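## Task

Place the white earphones inside the small chest's upper drawer and the red earphones inside its lower drawer; at the end all drawers must be closed and the chest must stand upright.

## Robot and tools

ROBOT. Two arms, left_arm and right_arm. Calibrated base positions in the scene frame: left_arm (+0.004, +0.297, -0.017) m, quat_wxyz (+1.000, +0.003, -0.008, -0.011); right_arm (+0.006, -0.300, -0.018) m, quat_wxyz (+1.000, +0.014, +0.009, +0.008). Joint limits in rad, base to hand: waist -2.618..3.054, shoulder 0..3.142, elbow 0..3.142 (straight at 2.901), wrist pitch -1.571..1.571, wrist yaw -1.571..1.571, wrist roll -2.094..2.094. Cameras, each 672x504: cam_high and cam_low sit on a beam behind the arms; cam_left_wrist and cam_right_wrist ride on the grippers.

FRAMES. Scene frame: origin at table-top height, centred between the nominal bases, a few cm behind the near table edge; +x points out over the table, +z up, +y toward left_arm (image left/right need not match arm names). Reported positions, quats, velocities and Hand targets use the scene frame. Offsets you send use the axes of that arm's own Hand target. On a gripper, fingers extend along +z and spread along y; end_effector_position is the spot between the pads, about 1 cm short of the tips. Printed poses may be off by a few cm, worse at long reach.

ROW LAYOUT (shared by execute_actions and move). One row = 14 numbers, each in [-1, 1]: left_arm dx, dy, dz, rx, ry, rz, opening, then right_arm in the same order. Both arms always appear. dx..rz are an offset, not a pose: measured from that arm's Hand target at the start of the action or move, in the Hand target's axes; 1.0 equals 0.6 m of travel or 180 degrees; rx, ry, rz form a single rotation vector. Sending the same offset again moves further. Six zeros re-request the current Hand target. Opening is absolute: +1 fully open (0.094 m), -1 shut. A 0 opening is a real command, so repeat the present opening to keep a gripper as it is.

execute_actions(actions, cameras). actions is a list of actions; each action is a list of 1 to 15 rows, one row per 1/30 s step, and a short action repeats its final row to fill 15 steps. Every row in an action counts from the same starting Hand target. An empty list returns state plus images, scene number and actions remaining. cameras: list of names, ["all"], or []; an unknown name voids the call.

move(target, speed, blend, opening_speed, grip_force, blocking, cameras). target is one row or a list of up to 15 rows; every row is an offset from the same starting Hand targets. Paths are straight, finish together, take 0.5 s minimum and are cut at 10 s. speed: m/s, 0.002 to 2.9, default 0.25, one value or one per target; rotation capped at twice that in rad/s. blend: corner rounding in m for lists; 0 means stop at each point. opening_speed: per second on the -1..+1 scale, at least 0.2; use it to close gently. grip_force: N per pad, 10 to 50, stays until changed, lower values close slowly. blocking=false returns after ~0.5 s while motion continues. Later-target opening changes apply on arrival with all arms paused. Paths ignore obstacles and the other arm; faster means more lag, drift and harder contact. Avoid routing a gripper near its own base.

wait(seconds 0..10, cameras) lets time pass holding commands. stop(cameras) brakes a running move. zoom_image(camera, region [x0,y0,x1,y1], max 504x504 px) enlarges part of the newest image from one of the four cameras. finished_scene(scene 1 or 2) ends the scene irreversibly; do it only once the drawers hold the right items and are closed.

RESULTS. Per arm: end_effector_position (m) and end_effector_quat_wxyz; Hand target (last commanded pose after clipping, the base for next offsets); Tool commands; grip_measured (opening on the -1..1 scale; empty reads up to ~2.5 mm wide, on a hard part a little narrower than it); Joint positions (last entry = opening in m); Joint velocities (may be called within noise or omitted); joint torques (include arm weight, offsets and noise; first three wrap at ±28 N m). The move: line reports done, off_target, moving, held or fault, plus limits=paced (pose clipped) or limits=held (steps withheld). done means resting within 10 mm and 2 degrees of target; it says nothing about contact.

MOTION NOTES. Each step, commanded orientation is clipped to within 40 degrees of the measured one. Weight and friction leave the hand low, short or tilted; a re-command (even zeros) reaches for the target again, and a remaining gap can be sent as an offset. Tiny moves may not happen or may go astray; check pose after each move. An arm blocked by something keeps pushing until commanded back past its gripper. To release, command an opening well above grip_measured. Grip force jumps to the limit once squeezed well past first contact.

AVOID. Dropping or flinging items, letting go of moving parts, slamming or hard pushes, striking the bar, plate or low rail under the bases (tops up to ~3 cm above table), any contact between the two arms or one gripper closing on the other's fingers, strain on wrist camera cables, and anything ending up off the table. Objects can be nudged by outside pushes. Motor heat builds when holding loads, reaching far or pushing; MOTOR HOT appears at 75 °C, at 90 °C the arm folds and idles, at 100 °C it collapses. Time keeps running while you compose replies.

Each tool is called in YAML: its name, and indented under it one key for each argument.

## Session

execute_actions:
  actions: []

Scene clock: 0.00 s.
left_arm: end_effector_position=(+0.2624, +0.1481, +0.4261) grip_measured=+1.000 end_effector_quat_wxyz=(+0.571, -0.167, +0.790, -0.149) | right_arm: end_effector_position=(+0.2547, -0.0626, +0.3163) grip_measured=+1.000 end_effector_quat_wxyz=(+0.365, -0.039, +0.843, +0.392)
Joint positions: left_arm=[-0.923 1.187 1.693 -0.999 -0.834 -0.848 0.094] | right_arm=[0.729 1.054 1.207 -0.603 -0.097 0.692 0.094]
Joint velocities: within noise
Joint torques (N m): no reading
Heat: left arm: 31 °C; right arm: 32 °C.
Hand target: left_arm +0.2617, +0.1503, +0.4288; +0.573, -0.170, +0.788, -0.150 | right_arm +0.2537, -0.0625, +0.3210; +0.368, -0.040, +0.840, +0.396
Tool commands: left_gripper/opening=+1.0 right_gripper/opening=+1.0

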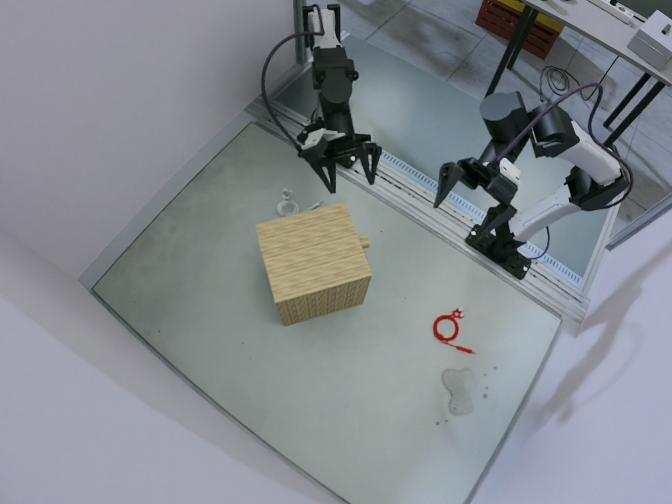

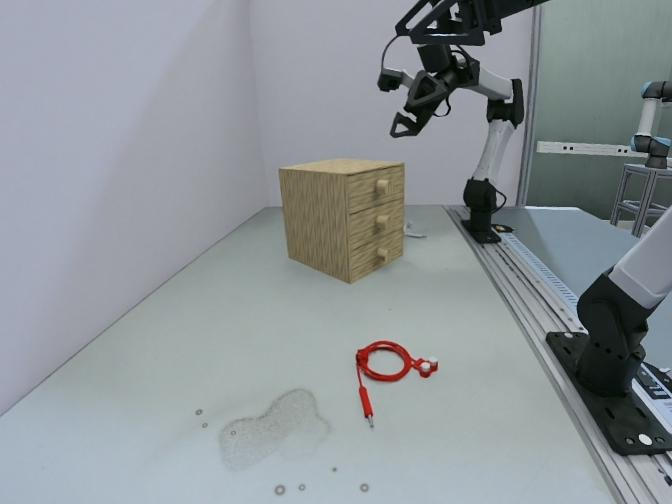

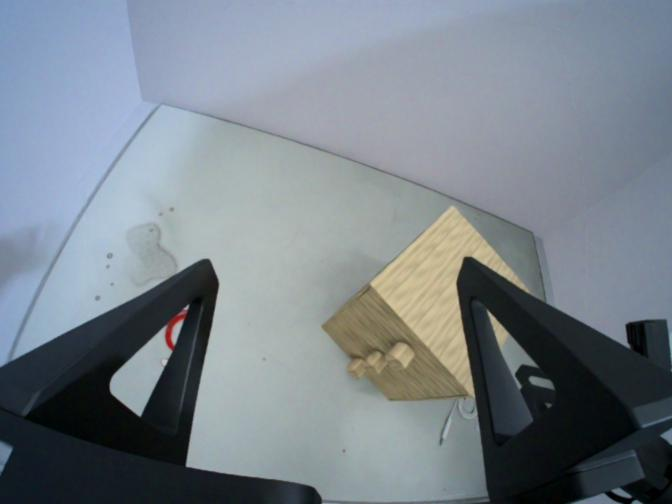

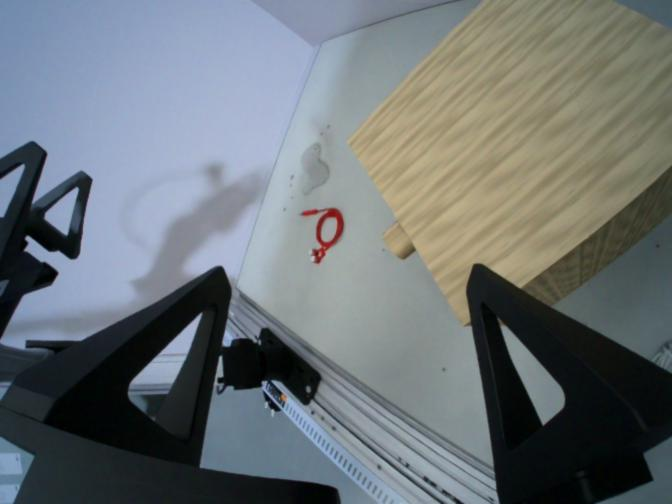

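zoom_image:
  camera: "cam_high"
  region: [230, 130, 430, 330]

zoom_image:
  camera: "cam_low"
  region: [260, 140, 460, 300]

zoom_image:
  camera: "cam_high"
  region: [400, 200, 600, 400]

zoom_image:
  camera: "cam_right_wrist"
  region: [250, 80, 500, 330]

Scaled by 2.520.

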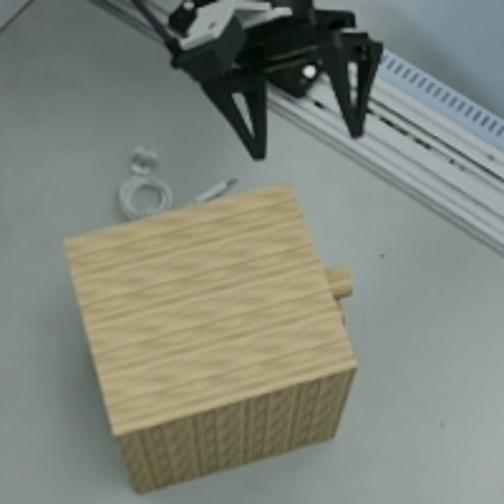

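Scaled by 2.520.

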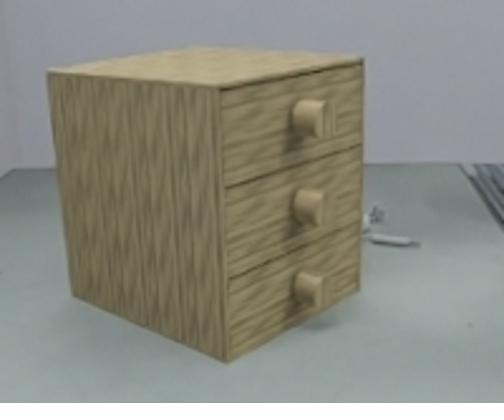

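Scaled by 2.520.

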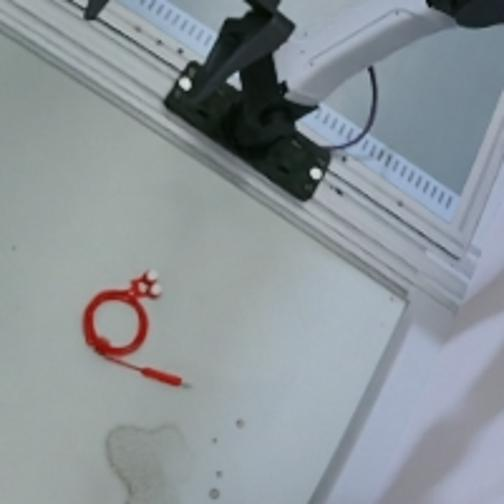

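Scaled by 2.016 from the camera's 672x504 image, which has a finer 960x720 frame.

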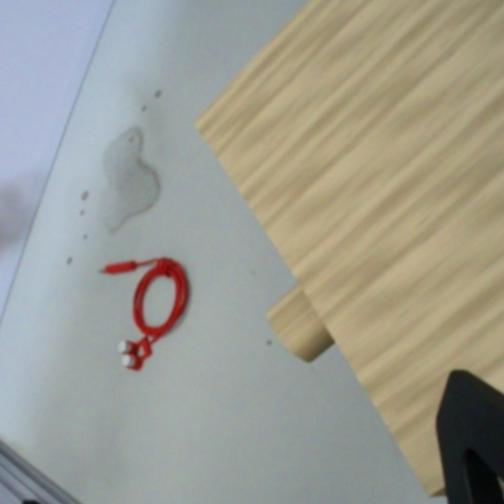

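move:
  target: [0.328, 0.009, -0.061, 0.199, 0.1177, 0.2377, 1, -0.041, -0.361, -0.393, 0.315, 0.1487, 0.0975, 1]
  speed: 0.4
  cameras: ["all"]

Scene clock: 32.07 s.
left_arm: end_effector_position=(+0.1723, +0.0717, +0.2689) grip_measured=+1.000 end_effector_quat_wxyz=(+0.460, +0.324, +0.806, -0.185) | right_arm: end_effector_position=(+0.2158, -0.3781, +0.3003) grip_measured=+1.000 end_effector_quat_wxyz=(+0.272, +0.169, +0.947, -0.034)
Joint positions: left_arm=[-1.046 0.839 1.019 -0.739 -0.252 -0.171 0.094] | right_arm=[-0.341 1.112 1.673 -1.549 0.004 0.021 0.094]
Joint torques (N m): left_arm=[-0.12 -1.55 6.63 1.83 -0.01 0.08] | right_arm=[-0.79 -1.2 5.46 1.22 0.1 -0.11]
Heat: left arm: 35 °C; right arm: 35 °C.
Hand target: left_arm +0.1702, +0.0703, +0.2696; +0.462, +0.331, +0.800, -0.190 | right_arm +0.2112, -0.3799, +0.2971; +0.086, +0.173, +0.981, -0.015
Off the commanded pose: left_arm 0.003 m, 1 deg | right_arm 0.006 m, 22 deg.
joint sent to its limit (right arm) — joint 4 (wrist pitch), lower limit. The joint targets are off in orientation, not in position.
move: off_target (right_arm)

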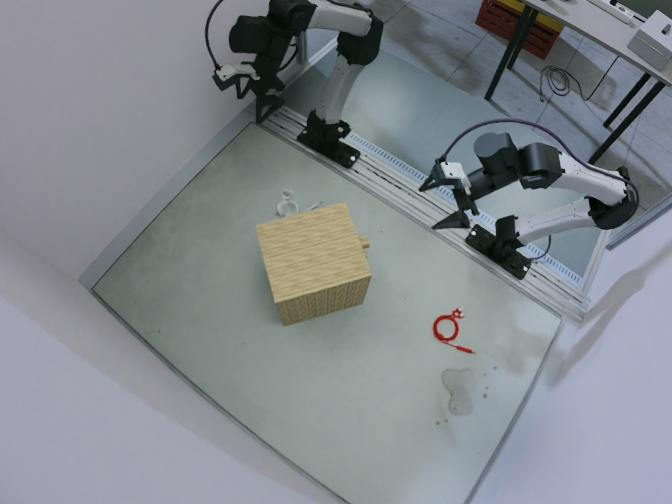

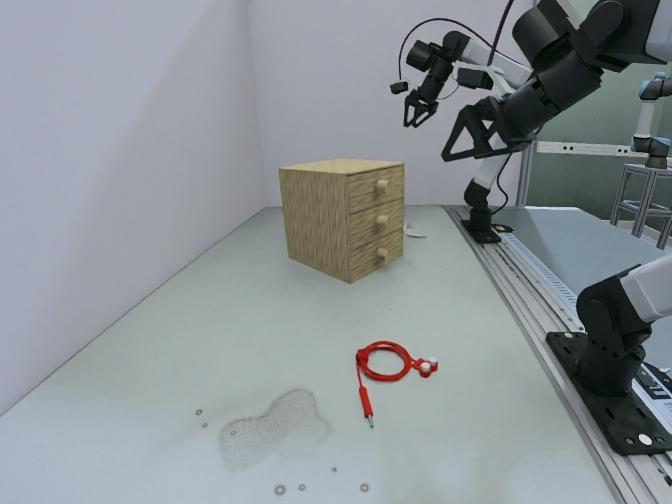

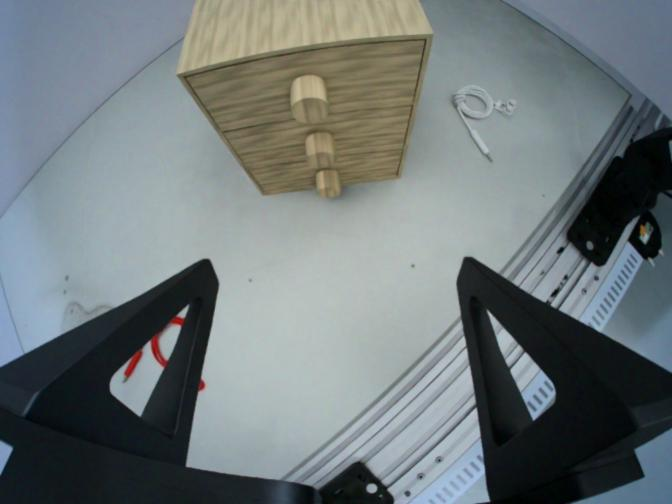

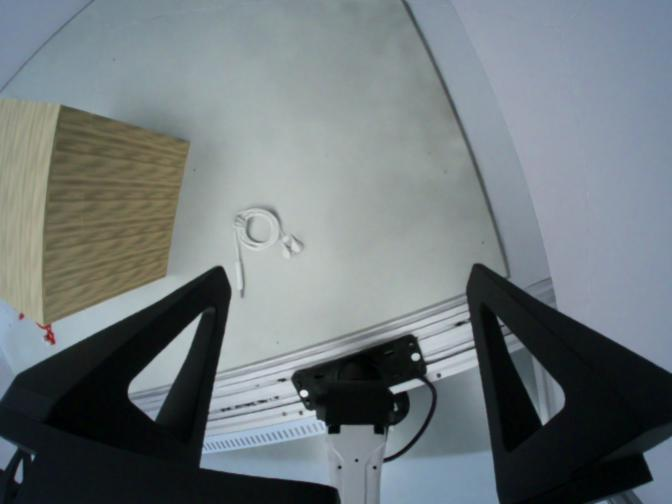

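move:
  target: [0.029, 0.025, 0.217, -0.029, 0, -0.0167, 1, 0.036, 0.171, 0.243, 0.034, 0.048, 0.387, 1]
  speed: 0.3
  cameras: ["all"]

Scene clock: 65.93 s.
left_arm: end_effector_position=(+0.2518, +0.0076, +0.1940) grip_measured=+1.000 end_effector_quat_wxyz=(+0.473, +0.287, +0.816, -0.168) | right_arm: end_effector_position=(+0.2511, -0.2898, +0.1538) grip_measured=+1.000 end_effector_quat_wxyz=(+0.009, +0.706, +0.708, -0.003)
Joint positions: left_arm=[-0.939 1.187 0.852 -0.209 -0.235 -0.159 0.094] | right_arm=[0.079 1.452 1.403 -1.499 0.047 1.661 0.094]
Joint torques (N m): left_arm=[0.8 -3.22 7.08 1.84 -0.09 0.02] | right_arm=[0.35 -4.1 5.49 0.32 -0.15 0.09]
Heat: left arm: 35 °C; right arm: 34 °C.
Hand target: left_arm +0.2544, +0.0075, +0.1895; +0.472, +0.289, +0.817, -0.166 | right_arm +0.2499, -0.2849, +0.1497; +0.000, +0.706, +0.708, -0.001
Off the commanded pose: left_arm 0.005 m, 0 deg | right_arm 0.006 m, 1 deg.
move: done

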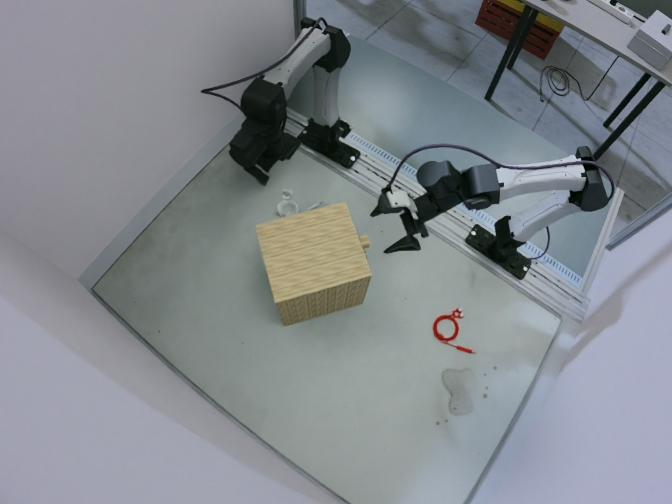

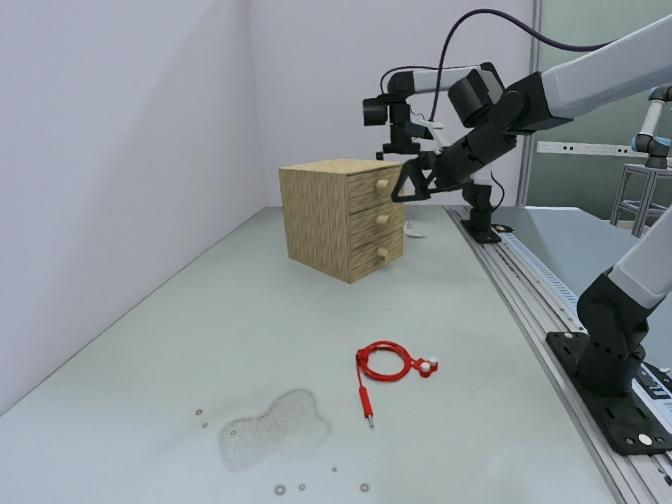

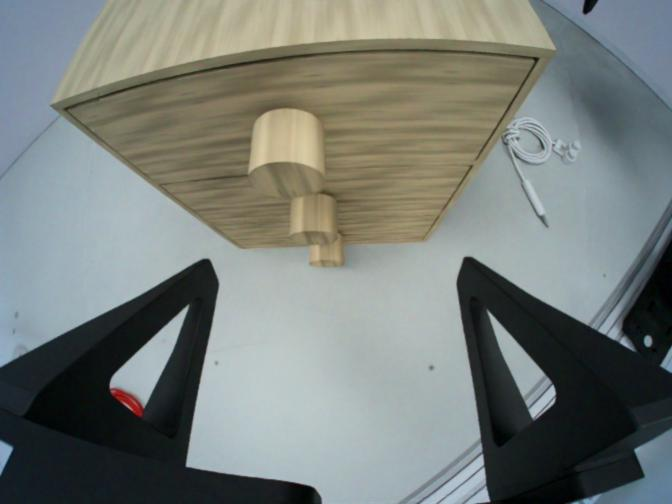

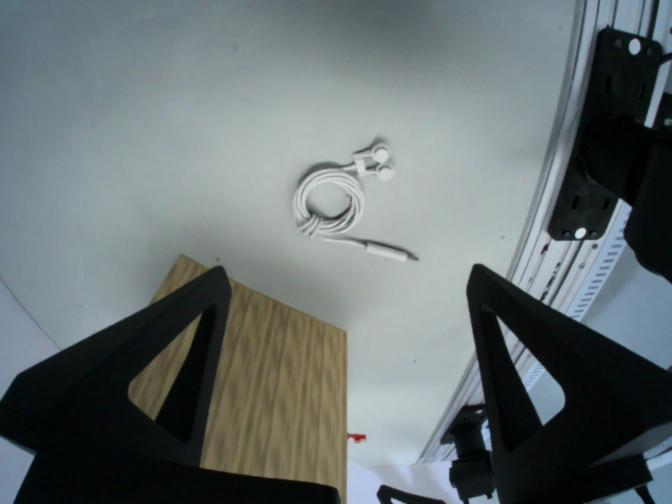

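move:
  target:
    - [-0.028, 0.038, 0.0, 0, 0, 0, 1, 0.075, 0.025, 0.0, 0, 0, 0, 1]
    - [-0.028, 0.038, 0.132, 0, 0, 0, -0.52, 0.075, 0.025, 0.107, 0, 0, 0, 1]
  speed: 0.15
  blend: [0.01, 0]
  opening_speed: 1.0
  cameras: ["all"]

Scene clock: 83.07 s.
left_arm: end_effector_position=(+0.3109, -0.0127, +0.1419) grip_measured=-0.451 end_effector_quat_wxyz=(+0.433, +0.299, +0.835, -0.159) | right_arm: end_effector_position=(+0.2668, -0.2414, +0.0901) grip_measured=+1.000 end_effector_quat_wxyz=(+0.007, +0.703, +0.711, +0.001)
Joint positions: left_arm=[-0.802 1.48 0.931 -0.074 -0.096 -0.092 0.026] | right_arm=[0.245 1.53 1.217 -1.238 0.043 1.82 0.094]
Joint torques (N m): left_arm=[0.85 -5 10.65 2.32 -0.29 0.07] | right_arm=[-0.24 -4.72 5.68 0.28 -0.09 0.1]
Heat: left arm: 38 °C; right arm: 32 °C.
Hand target: left_arm +0.3288, -0.0229, +0.1645; +0.472, +0.289, +0.817, -0.166 | right_arm +0.2648, -0.2399, +0.0855; +0.001, +0.706, +0.708, -0.001
Off the commanded pose: left_arm 0.030 m, 5 deg | right_arm 0.005 m, 1 deg.
move: off_target (left_arm); target 2's new opening was sent with left_arm's hand 0.027 m and 4 deg from that target

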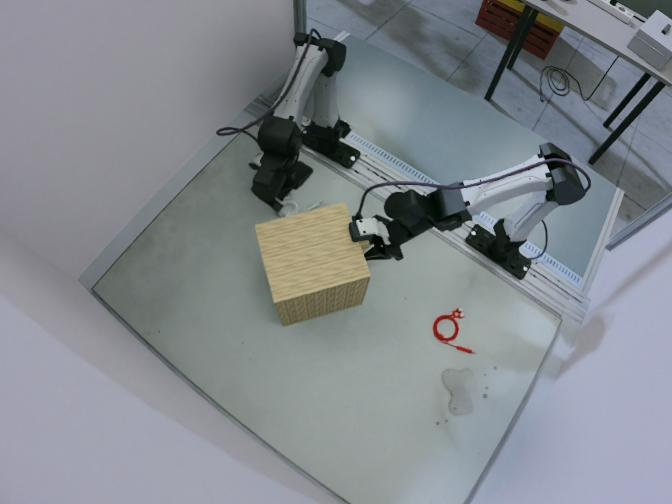

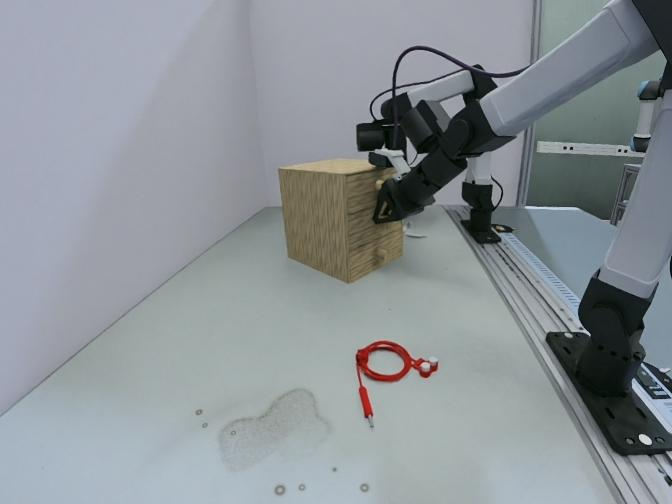

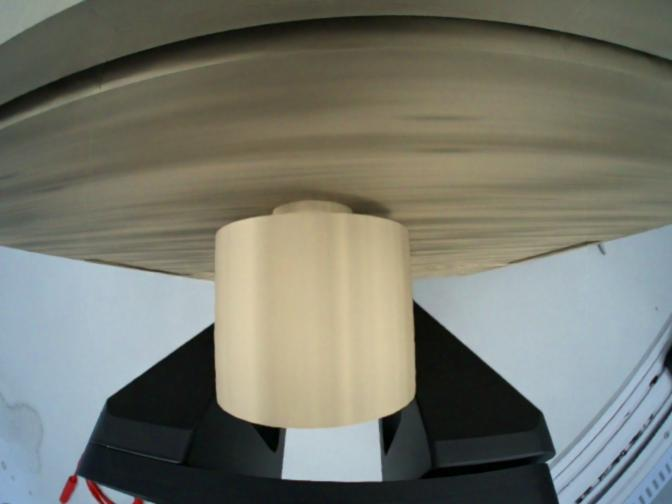

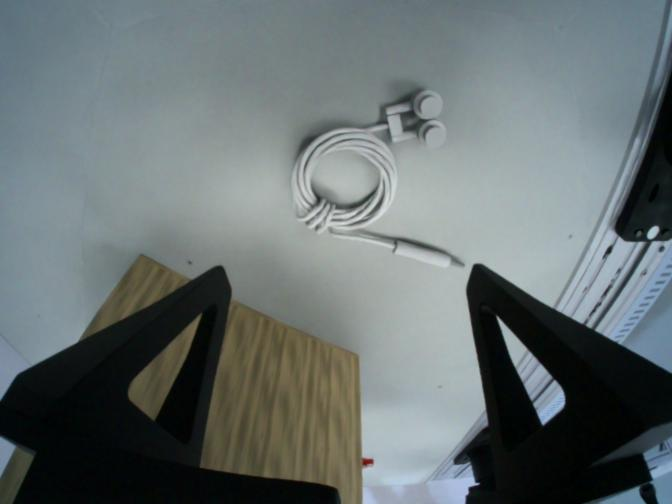

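move:
  target:
    - [0.05, -0.006, -0.01, 0, 0, 0, -0.65, 0.0075, 0.004, 0.03, 0, 0, 0, 1]
    - [0.16, 0.004, -0.196, 0, 0, 0, -0.65, 0.0075, 0.004, 0.092, 0, 0, 0, 1]
  speed: [0.1, 0.1]
  cameras: ["all"]

Scene clock: 94.83 s.
left_arm: end_effector_position=(+0.2108, +0.0666, +0.1372) grip_measured=-0.451 end_effector_quat_wxyz=(+0.461, +0.301, +0.815, -0.178) | right_arm: end_effector_position=(+0.2705, -0.2378, +0.0357) grip_measured=+1.000 end_effector_quat_wxyz=(+0.008, +0.706, +0.708, +0.002)
Joint positions: left_arm=[-0.904 0.875 0.494 -0.173 -0.167 -0.133 0.026] | right_arm=[0.248 1.585 1.052 -1.015 0.043 1.832 0.094]
Joint torques (N m): left_arm=[-0.24 -3.29 7.46 1.7 -0.61 -0.11] | right_arm=[0.09 -4.67 5.42 0.27 -0.02 0.04]
Heat: left arm: 40 °C; right arm: 32 °C.
Hand target: left_arm +0.2137, +0.0730, +0.1402; +0.472, +0.289, +0.817, -0.166 | right_arm +0.2671, -0.2355, +0.0302; +0.001, +0.706, +0.708, -0.001
Off the commanded pose: left_arm 0.008 m, 2 deg | right_arm 0.007 m, 1 deg.
move: done

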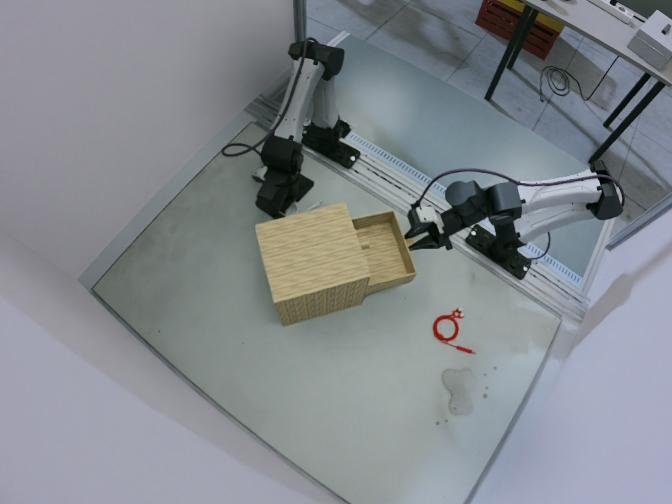

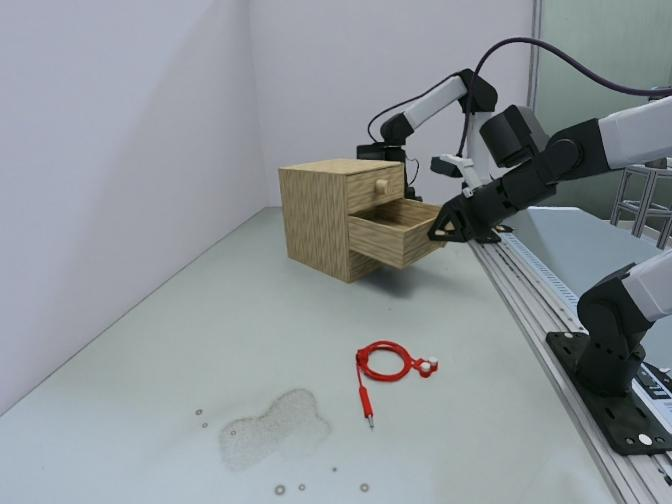

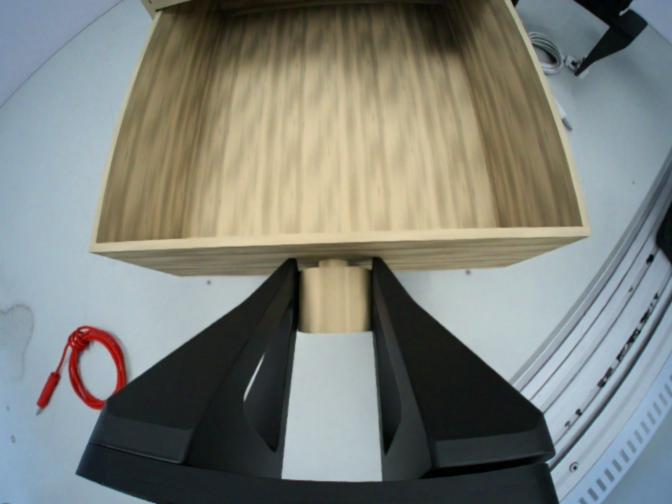

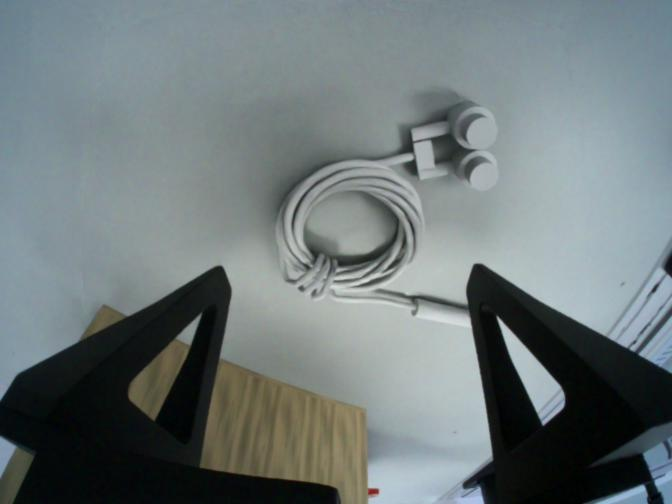

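move:
  target:
    - [-0.1217,-0.0085,0.196,0,0,0,-0.65,-0.0083,0,0.035,0,0,0,1]
    - [-0.1217,-0.0085,0.196,0,0,0,0.2,-0.0083,0,0.035,0,0,0,0.1]
    - [-0.062,-0.01,0.0955,0,0,0,0.2,-0.0083,0,0.035,0,0,0,0.1]
    - [-0.168,-0.01,0.0327,0,0,0,0.2,-0.0083,0,0.035,0,0,0,0.1]
  speed: 0.12
  opening_speed: 1.5
  blend: [0,0,0.015,0]
  cameras: ["all"]

Scene clock: 111.13 s.
left_arm: end_effector_position=(+0.2610, +0.0253, +0.2030) grip_measured=+0.197 end_effector_quat_wxyz=(+0.458, +0.299, +0.821, -0.163) | right_arm: end_effector_position=(+0.2719, -0.2404, +0.0161) grip_measured=+0.102 end_effector_quat_wxyz=(+0.010, +0.707, +0.707, +0.005)
Joint positions: left_arm=[-0.851 1.164 0.899 -0.306 -0.147 -0.101 0.056] | right_arm=[0.235 1.607 0.993 -0.926 0.043 1.82 0.052]
Joint torques (N m): left_arm=[-0.31 -5.22 9.85 1.73 -0.32 -0.15] | right_arm=[-0.75 -4.38 4.79 0.28 -0.06 -0.08]
Heat: left arm: 38 °C; right arm: 31 °C.
Hand target: left_arm +0.2622, +0.0259, +0.2176; +0.472, +0.289, +0.817, -0.166 | right_arm +0.2671, -0.2406, +0.0093; +0.001, +0.706, +0.708, -0.001
Off the commanded pose: left_arm 0.015 m, 2 deg | right_arm 0.008 m, 1 deg.
move: off_target (left_arm); target 2's new opening was sent with left_arm's hand 0.011 m and 1 deg from that target

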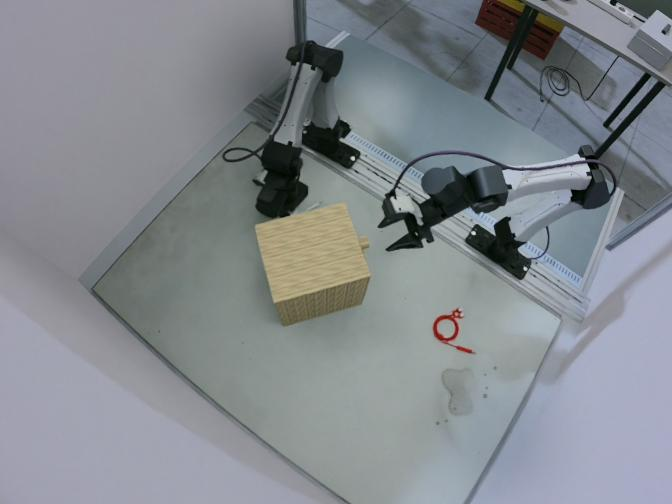

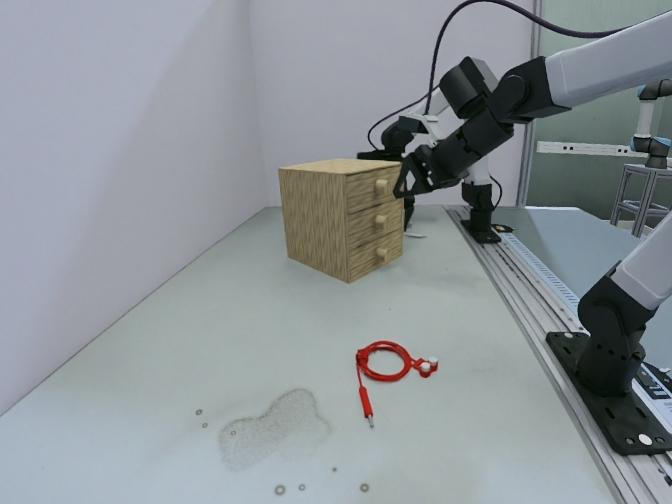

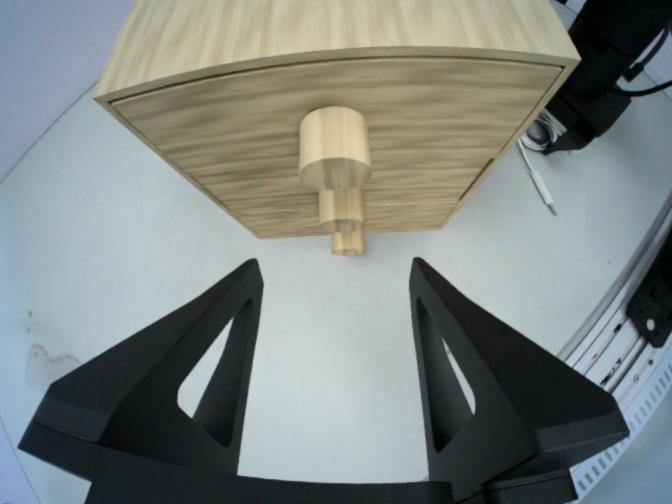

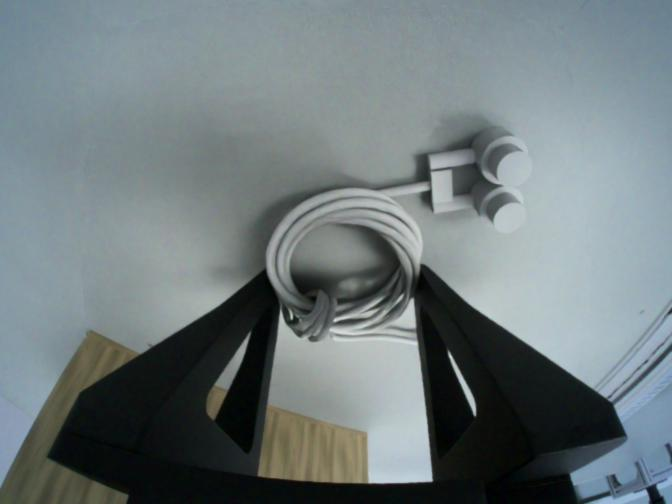

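move:
  target:
    - [-0.06,0.001,0.08,0,0,0,0.2,-0.01,0,0.005,0,0,0,0.25]
    - [-0.06,0.001,0.08,0,0,0,0.2,-0.01,0,0.005,0,0,0,-0.15]
    - [-0.06,0.001,0.08,0,0,0,0.2,-0.01,0,-0.1,0,0,0,-0.15]
  speed: 0.1
  opening_speed: 1.0
  cameras: ["cam_high","cam_left_wrist","cam_right_wrist"]

Scene clock: 118.27 s.
left_arm: end_effector_position=(+0.3034, -0.0057, +0.2147) grip_measured=+0.197 end_effector_quat_wxyz=(+0.462, +0.287, +0.824, -0.159) | right_arm: end_effector_position=(+0.2637, -0.2490, +0.0582) grip_measured=-0.148 end_effector_quat_wxyz=(-0.004, +0.706, +0.708, -0.013)
Joint positions: left_arm=[-0.819 1.368 1.08 -0.276 -0.142 -0.1 0.056] | right_arm=[0.213 1.563 1.123 -1.145 0.038 1.797 0.04]
Joint torques (N m): left_arm=[0.76 -4.55 10.28 1.87 0.05 0.07] | right_arm=[-0.03 -6.74 8.69 -0.01 -0.05 0.03]
Heat: left arm: 38 °C; right arm: 31 °C.
Hand target: left_arm +0.3090, -0.0111, +0.2247; +0.472, +0.289, +0.817, -0.166 | right_arm +0.2672, -0.2465, +0.0693; +0.001, +0.706, +0.708, -0.001
Off the commanded pose: left_arm 0.013 m, 2 deg | right_arm 0.012 m, 2 deg.
move: off_target (left_arm, right_arm); target 2's new opening was sent with right_arm's hand 0.011 m and 1 deg from that target
Images, in order (width x height): cam_high 672x504, cam_left_wrist 672x504, cam_right_wrist 672x504.

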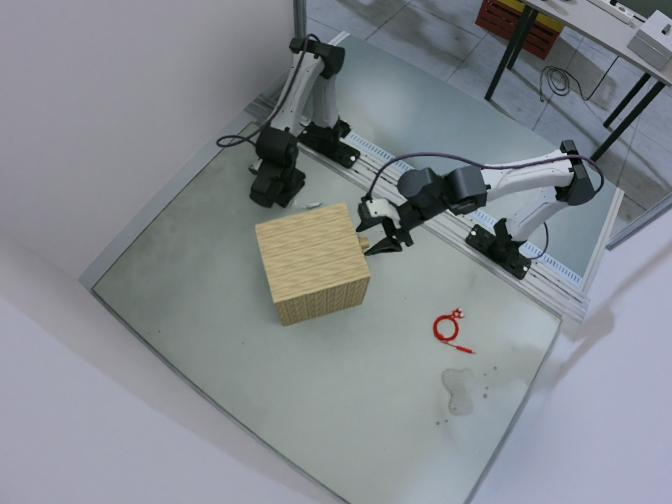

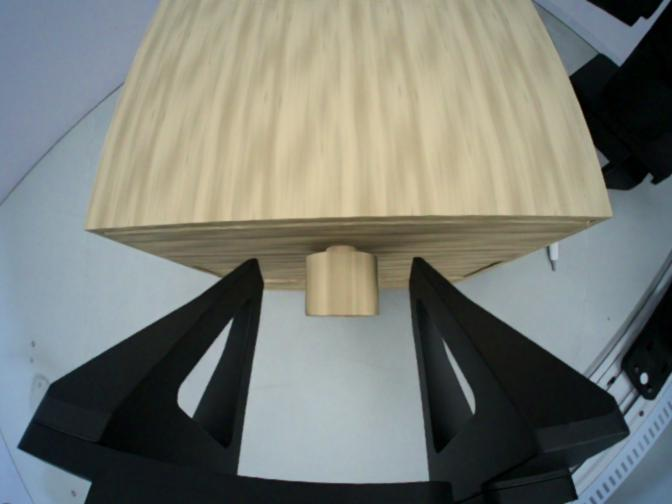

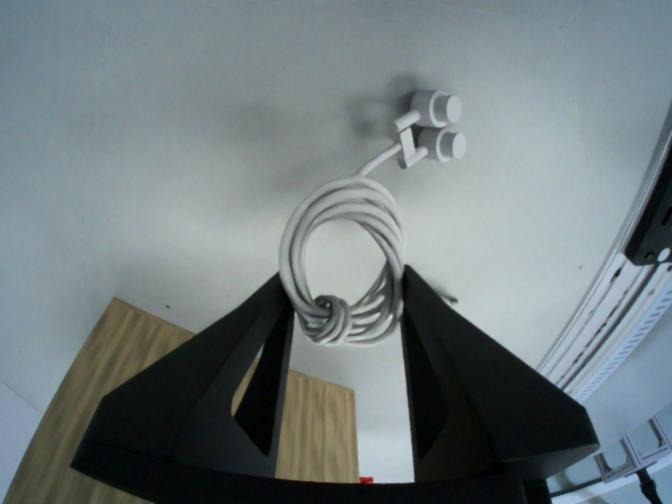

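move:
  target:
    - [0,0,0,0,0,0,-0.65,0,0,0,0,0,0,-0.3]
    - [0.101,-0.002,-0.171,0,0,0,-0.65,0.0275,-0.078,-0.351,0,0,0,-0.3]
    - [0.101,-0.002,-0.171,0,0,0,0.2,0.0275,-0.078,-0.351,0,0,0,-0.3]
    - [0.144,-0.003,-0.243,0,0,0,0.2,0.0275,-0.078,-0.351,0,0,0,-0.3]
    - [0.108,0.023,-0.429,0,0,0,0.2,0.0275,-0.078,-0.351,0,0,0,-0.3]
  speed: 0.16
  opening_speed: 1.5
  blend: [0,0,0,0.02,0]
  cameras: ["all"]

Scene clock: 141.93 s.
left_arm: end_effector_position=(+0.1173, +0.1583, +0.2913) grip_measured=+0.197 end_effector_quat_wxyz=(+0.467, +0.297, +0.816, -0.169) | right_arm: end_effector_position=(+0.2230, -0.2310, +0.2738) grip_measured=-0.297 end_effector_quat_wxyz=(+0.094, +0.687, +0.692, +0.203)
Joint positions: left_arm=[-1.444 0.617 1.156 -1.231 -0.633 -0.469 0.056] | right_arm=[0.362 1.177 1.617 -1.551 0.038 1.925 0.033]
Joint torques (N m): left_arm=[-0.69 3.26 7.98 1.39 -0.62 -0.24] | right_arm=[0.35 -1.77 8.25 0.94 -0.03 0.1]
Heat: left arm: 39 °C; right arm: 34 °C.
Hand target: left_arm +0.1190, +0.1599, +0.2974; +0.472, +0.289, +0.817, -0.166 | right_arm +0.2204, -0.2297, +0.2798; +0.001, +0.706, +0.708, -0.001
Off the commanded pose: left_arm 0.007 m, 1 deg | right_arm 0.007 m, 26 deg.
joint sent to its limit (right arm) — joint 4 (wrist pitch), lower limit. The joint targets are off in orientation, not in position.
move: off_target (right_arm)

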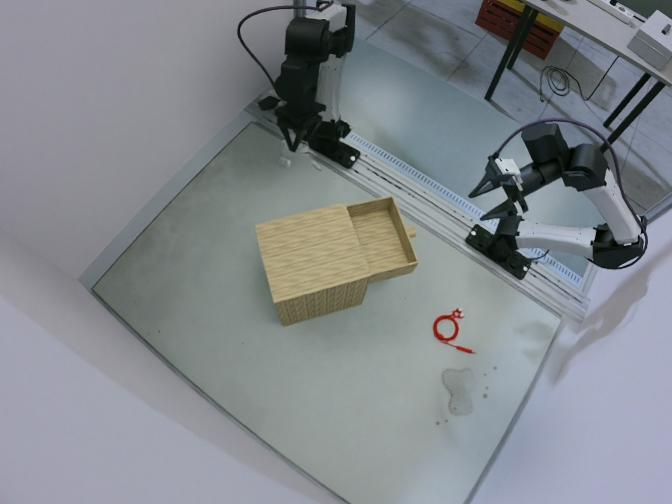

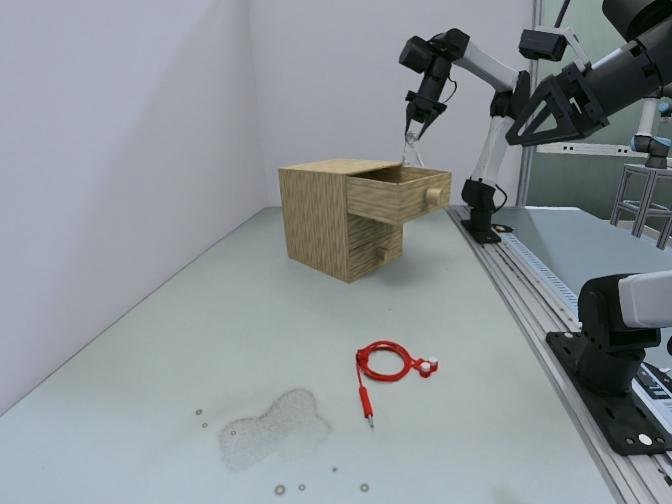

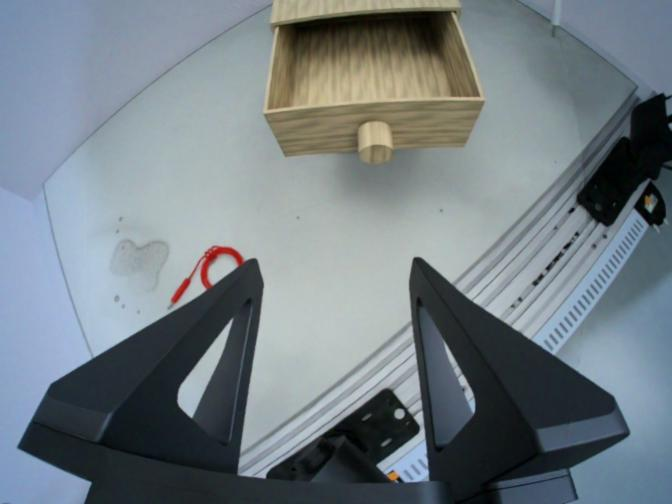

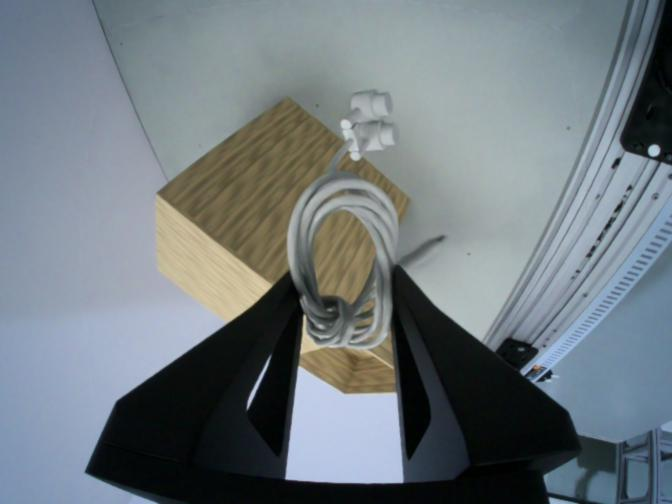

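move:
  target:
    - [0,0,0,0,0,0,0.2,0.25,-0.05,-0.083,-0.0995,-0.039,-0.756,-0.3]
    - [0,0,0,0,0,0,0.2,0.392,0.075,-0.083,-0.0995,-0.039,-0.756,-0.3]
  speed: 0.3
  blend: [0.03,0]
  cameras: ["all"]

Scene clock: 152.50 s.
left_arm: end_effector_position=(+0.1174, +0.1584, +0.2913) grip_measured=+0.197 end_effector_quat_wxyz=(+0.467, +0.296, +0.816, -0.169) | right_arm: end_effector_position=(+0.2621, +0.0083, +0.3193) grip_measured=-0.297 end_effector_quat_wxyz=(+0.245, -0.385, +0.881, +0.129)
Joint positions: left_arm=[-1.444 0.617 1.156 -1.232 -0.634 -0.47 0.056] | right_arm=[0.906 1.859 2.402 -1.562 0.042 0.078 0.033]
Joint torques (N m): left_arm=[-0.76 3.28 7.98 1.42 -0.63 -0.19] | right_arm=[-0.36 -7.54 8.28 1.34 0.14 -0.1]
Heat: left arm: 39 °C; right arm: 34 °C.
Hand target: left_arm +0.1189, +0.1599, +0.2975; +0.472, +0.289, +0.817, -0.166 | right_arm +0.2645, +0.0058, +0.3291; +0.119, -0.397, +0.908, +0.052
Off the commanded pose: left_arm 0.006 m, 1 deg | right_arm 0.011 m, 17 deg.
joint sent to its limit (right arm) — joint 4 (wrist pitch), lower limit. The joint targets are off in orientation, not in position.
move: off_target (right_arm)

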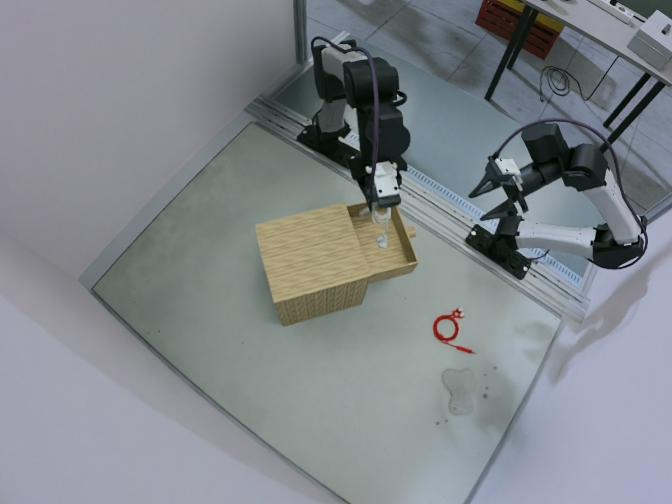

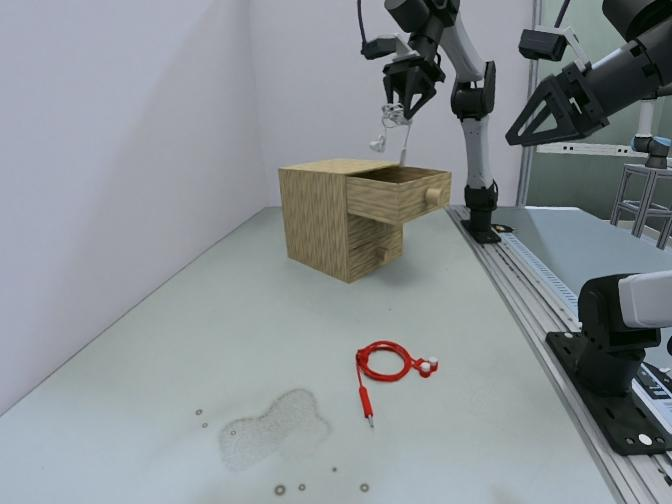

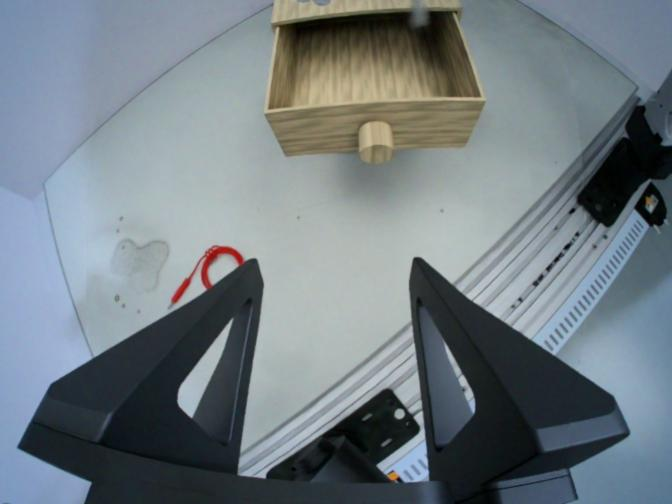

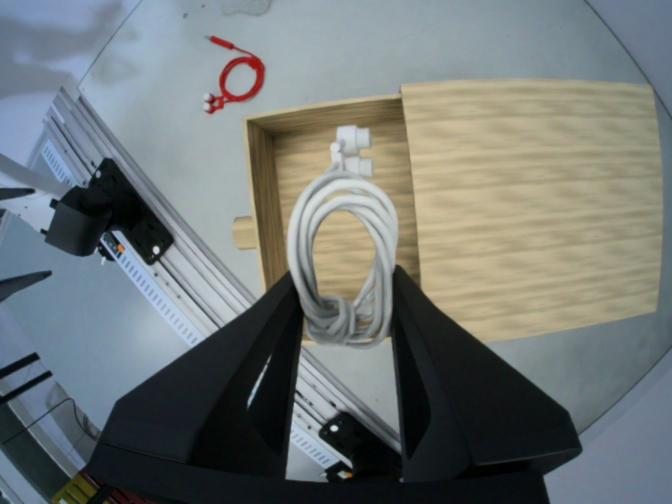

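move:
  target: [0,0,0,0,0,0,0.2,0.0235,0.0155,0.202,0,0,0,-0.3]
  speed: 0.2
  cameras: ["cam_low","cam_left_wrist","cam_right_wrist"]

Scene clock: 160.67 s.
left_arm: end_effector_position=(+0.1174, +0.1584, +0.2913) grip_measured=+0.197 end_effector_quat_wxyz=(+0.467, +0.296, +0.816, -0.169) | right_arm: end_effector_position=(+0.2693, +0.0225, +0.2119) grip_measured=-0.297 end_effector_quat_wxyz=(+0.117, -0.398, +0.908, +0.057)
Joint positions: left_arm=[-1.444 0.617 1.156 -1.232 -0.634 -0.47 0.056] | right_arm=[0.906 2.007 2.231 -1.545 0.045 0.087 0.033]
Joint torques (N m): left_arm=[-0.75 3.26 7.98 1.41 -0.63 -0.19] | right_arm=[0.34 -8.16 5.96 0.85 0.12 0.02]
Heat: left arm: 39 °C; right arm: 34 °C.
Hand target: left_arm +0.1189, +0.1599, +0.2975; +0.472, +0.289, +0.817, -0.166 | right_arm +0.2697, +0.0249, +0.2085; +0.119, -0.397, +0.908, +0.052
Off the commanded pose: left_arm 0.006 m, 1 deg | right_arm 0.004 m, 1 deg.
move: done
Images, in order (width x height): cam_low 672x504, cam_left_wrist 672x504, cam_right_wrist 672x504.

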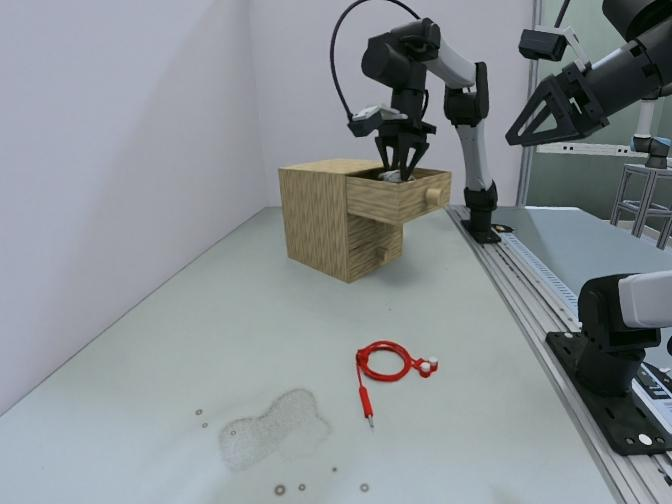

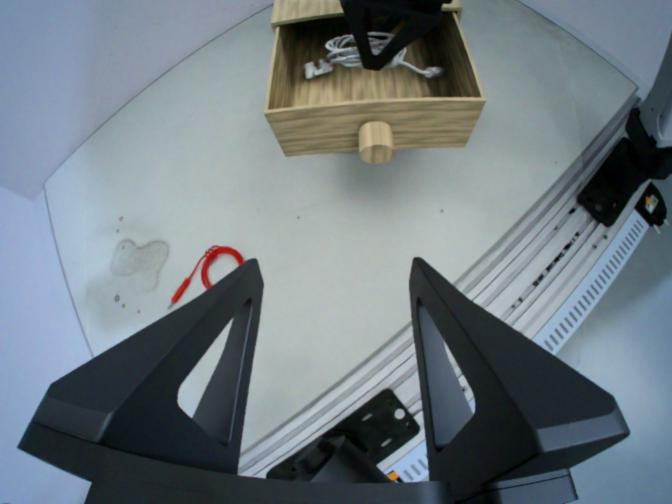

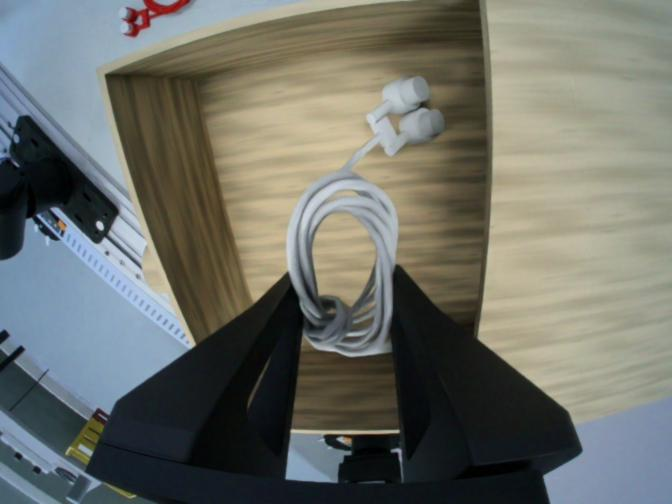

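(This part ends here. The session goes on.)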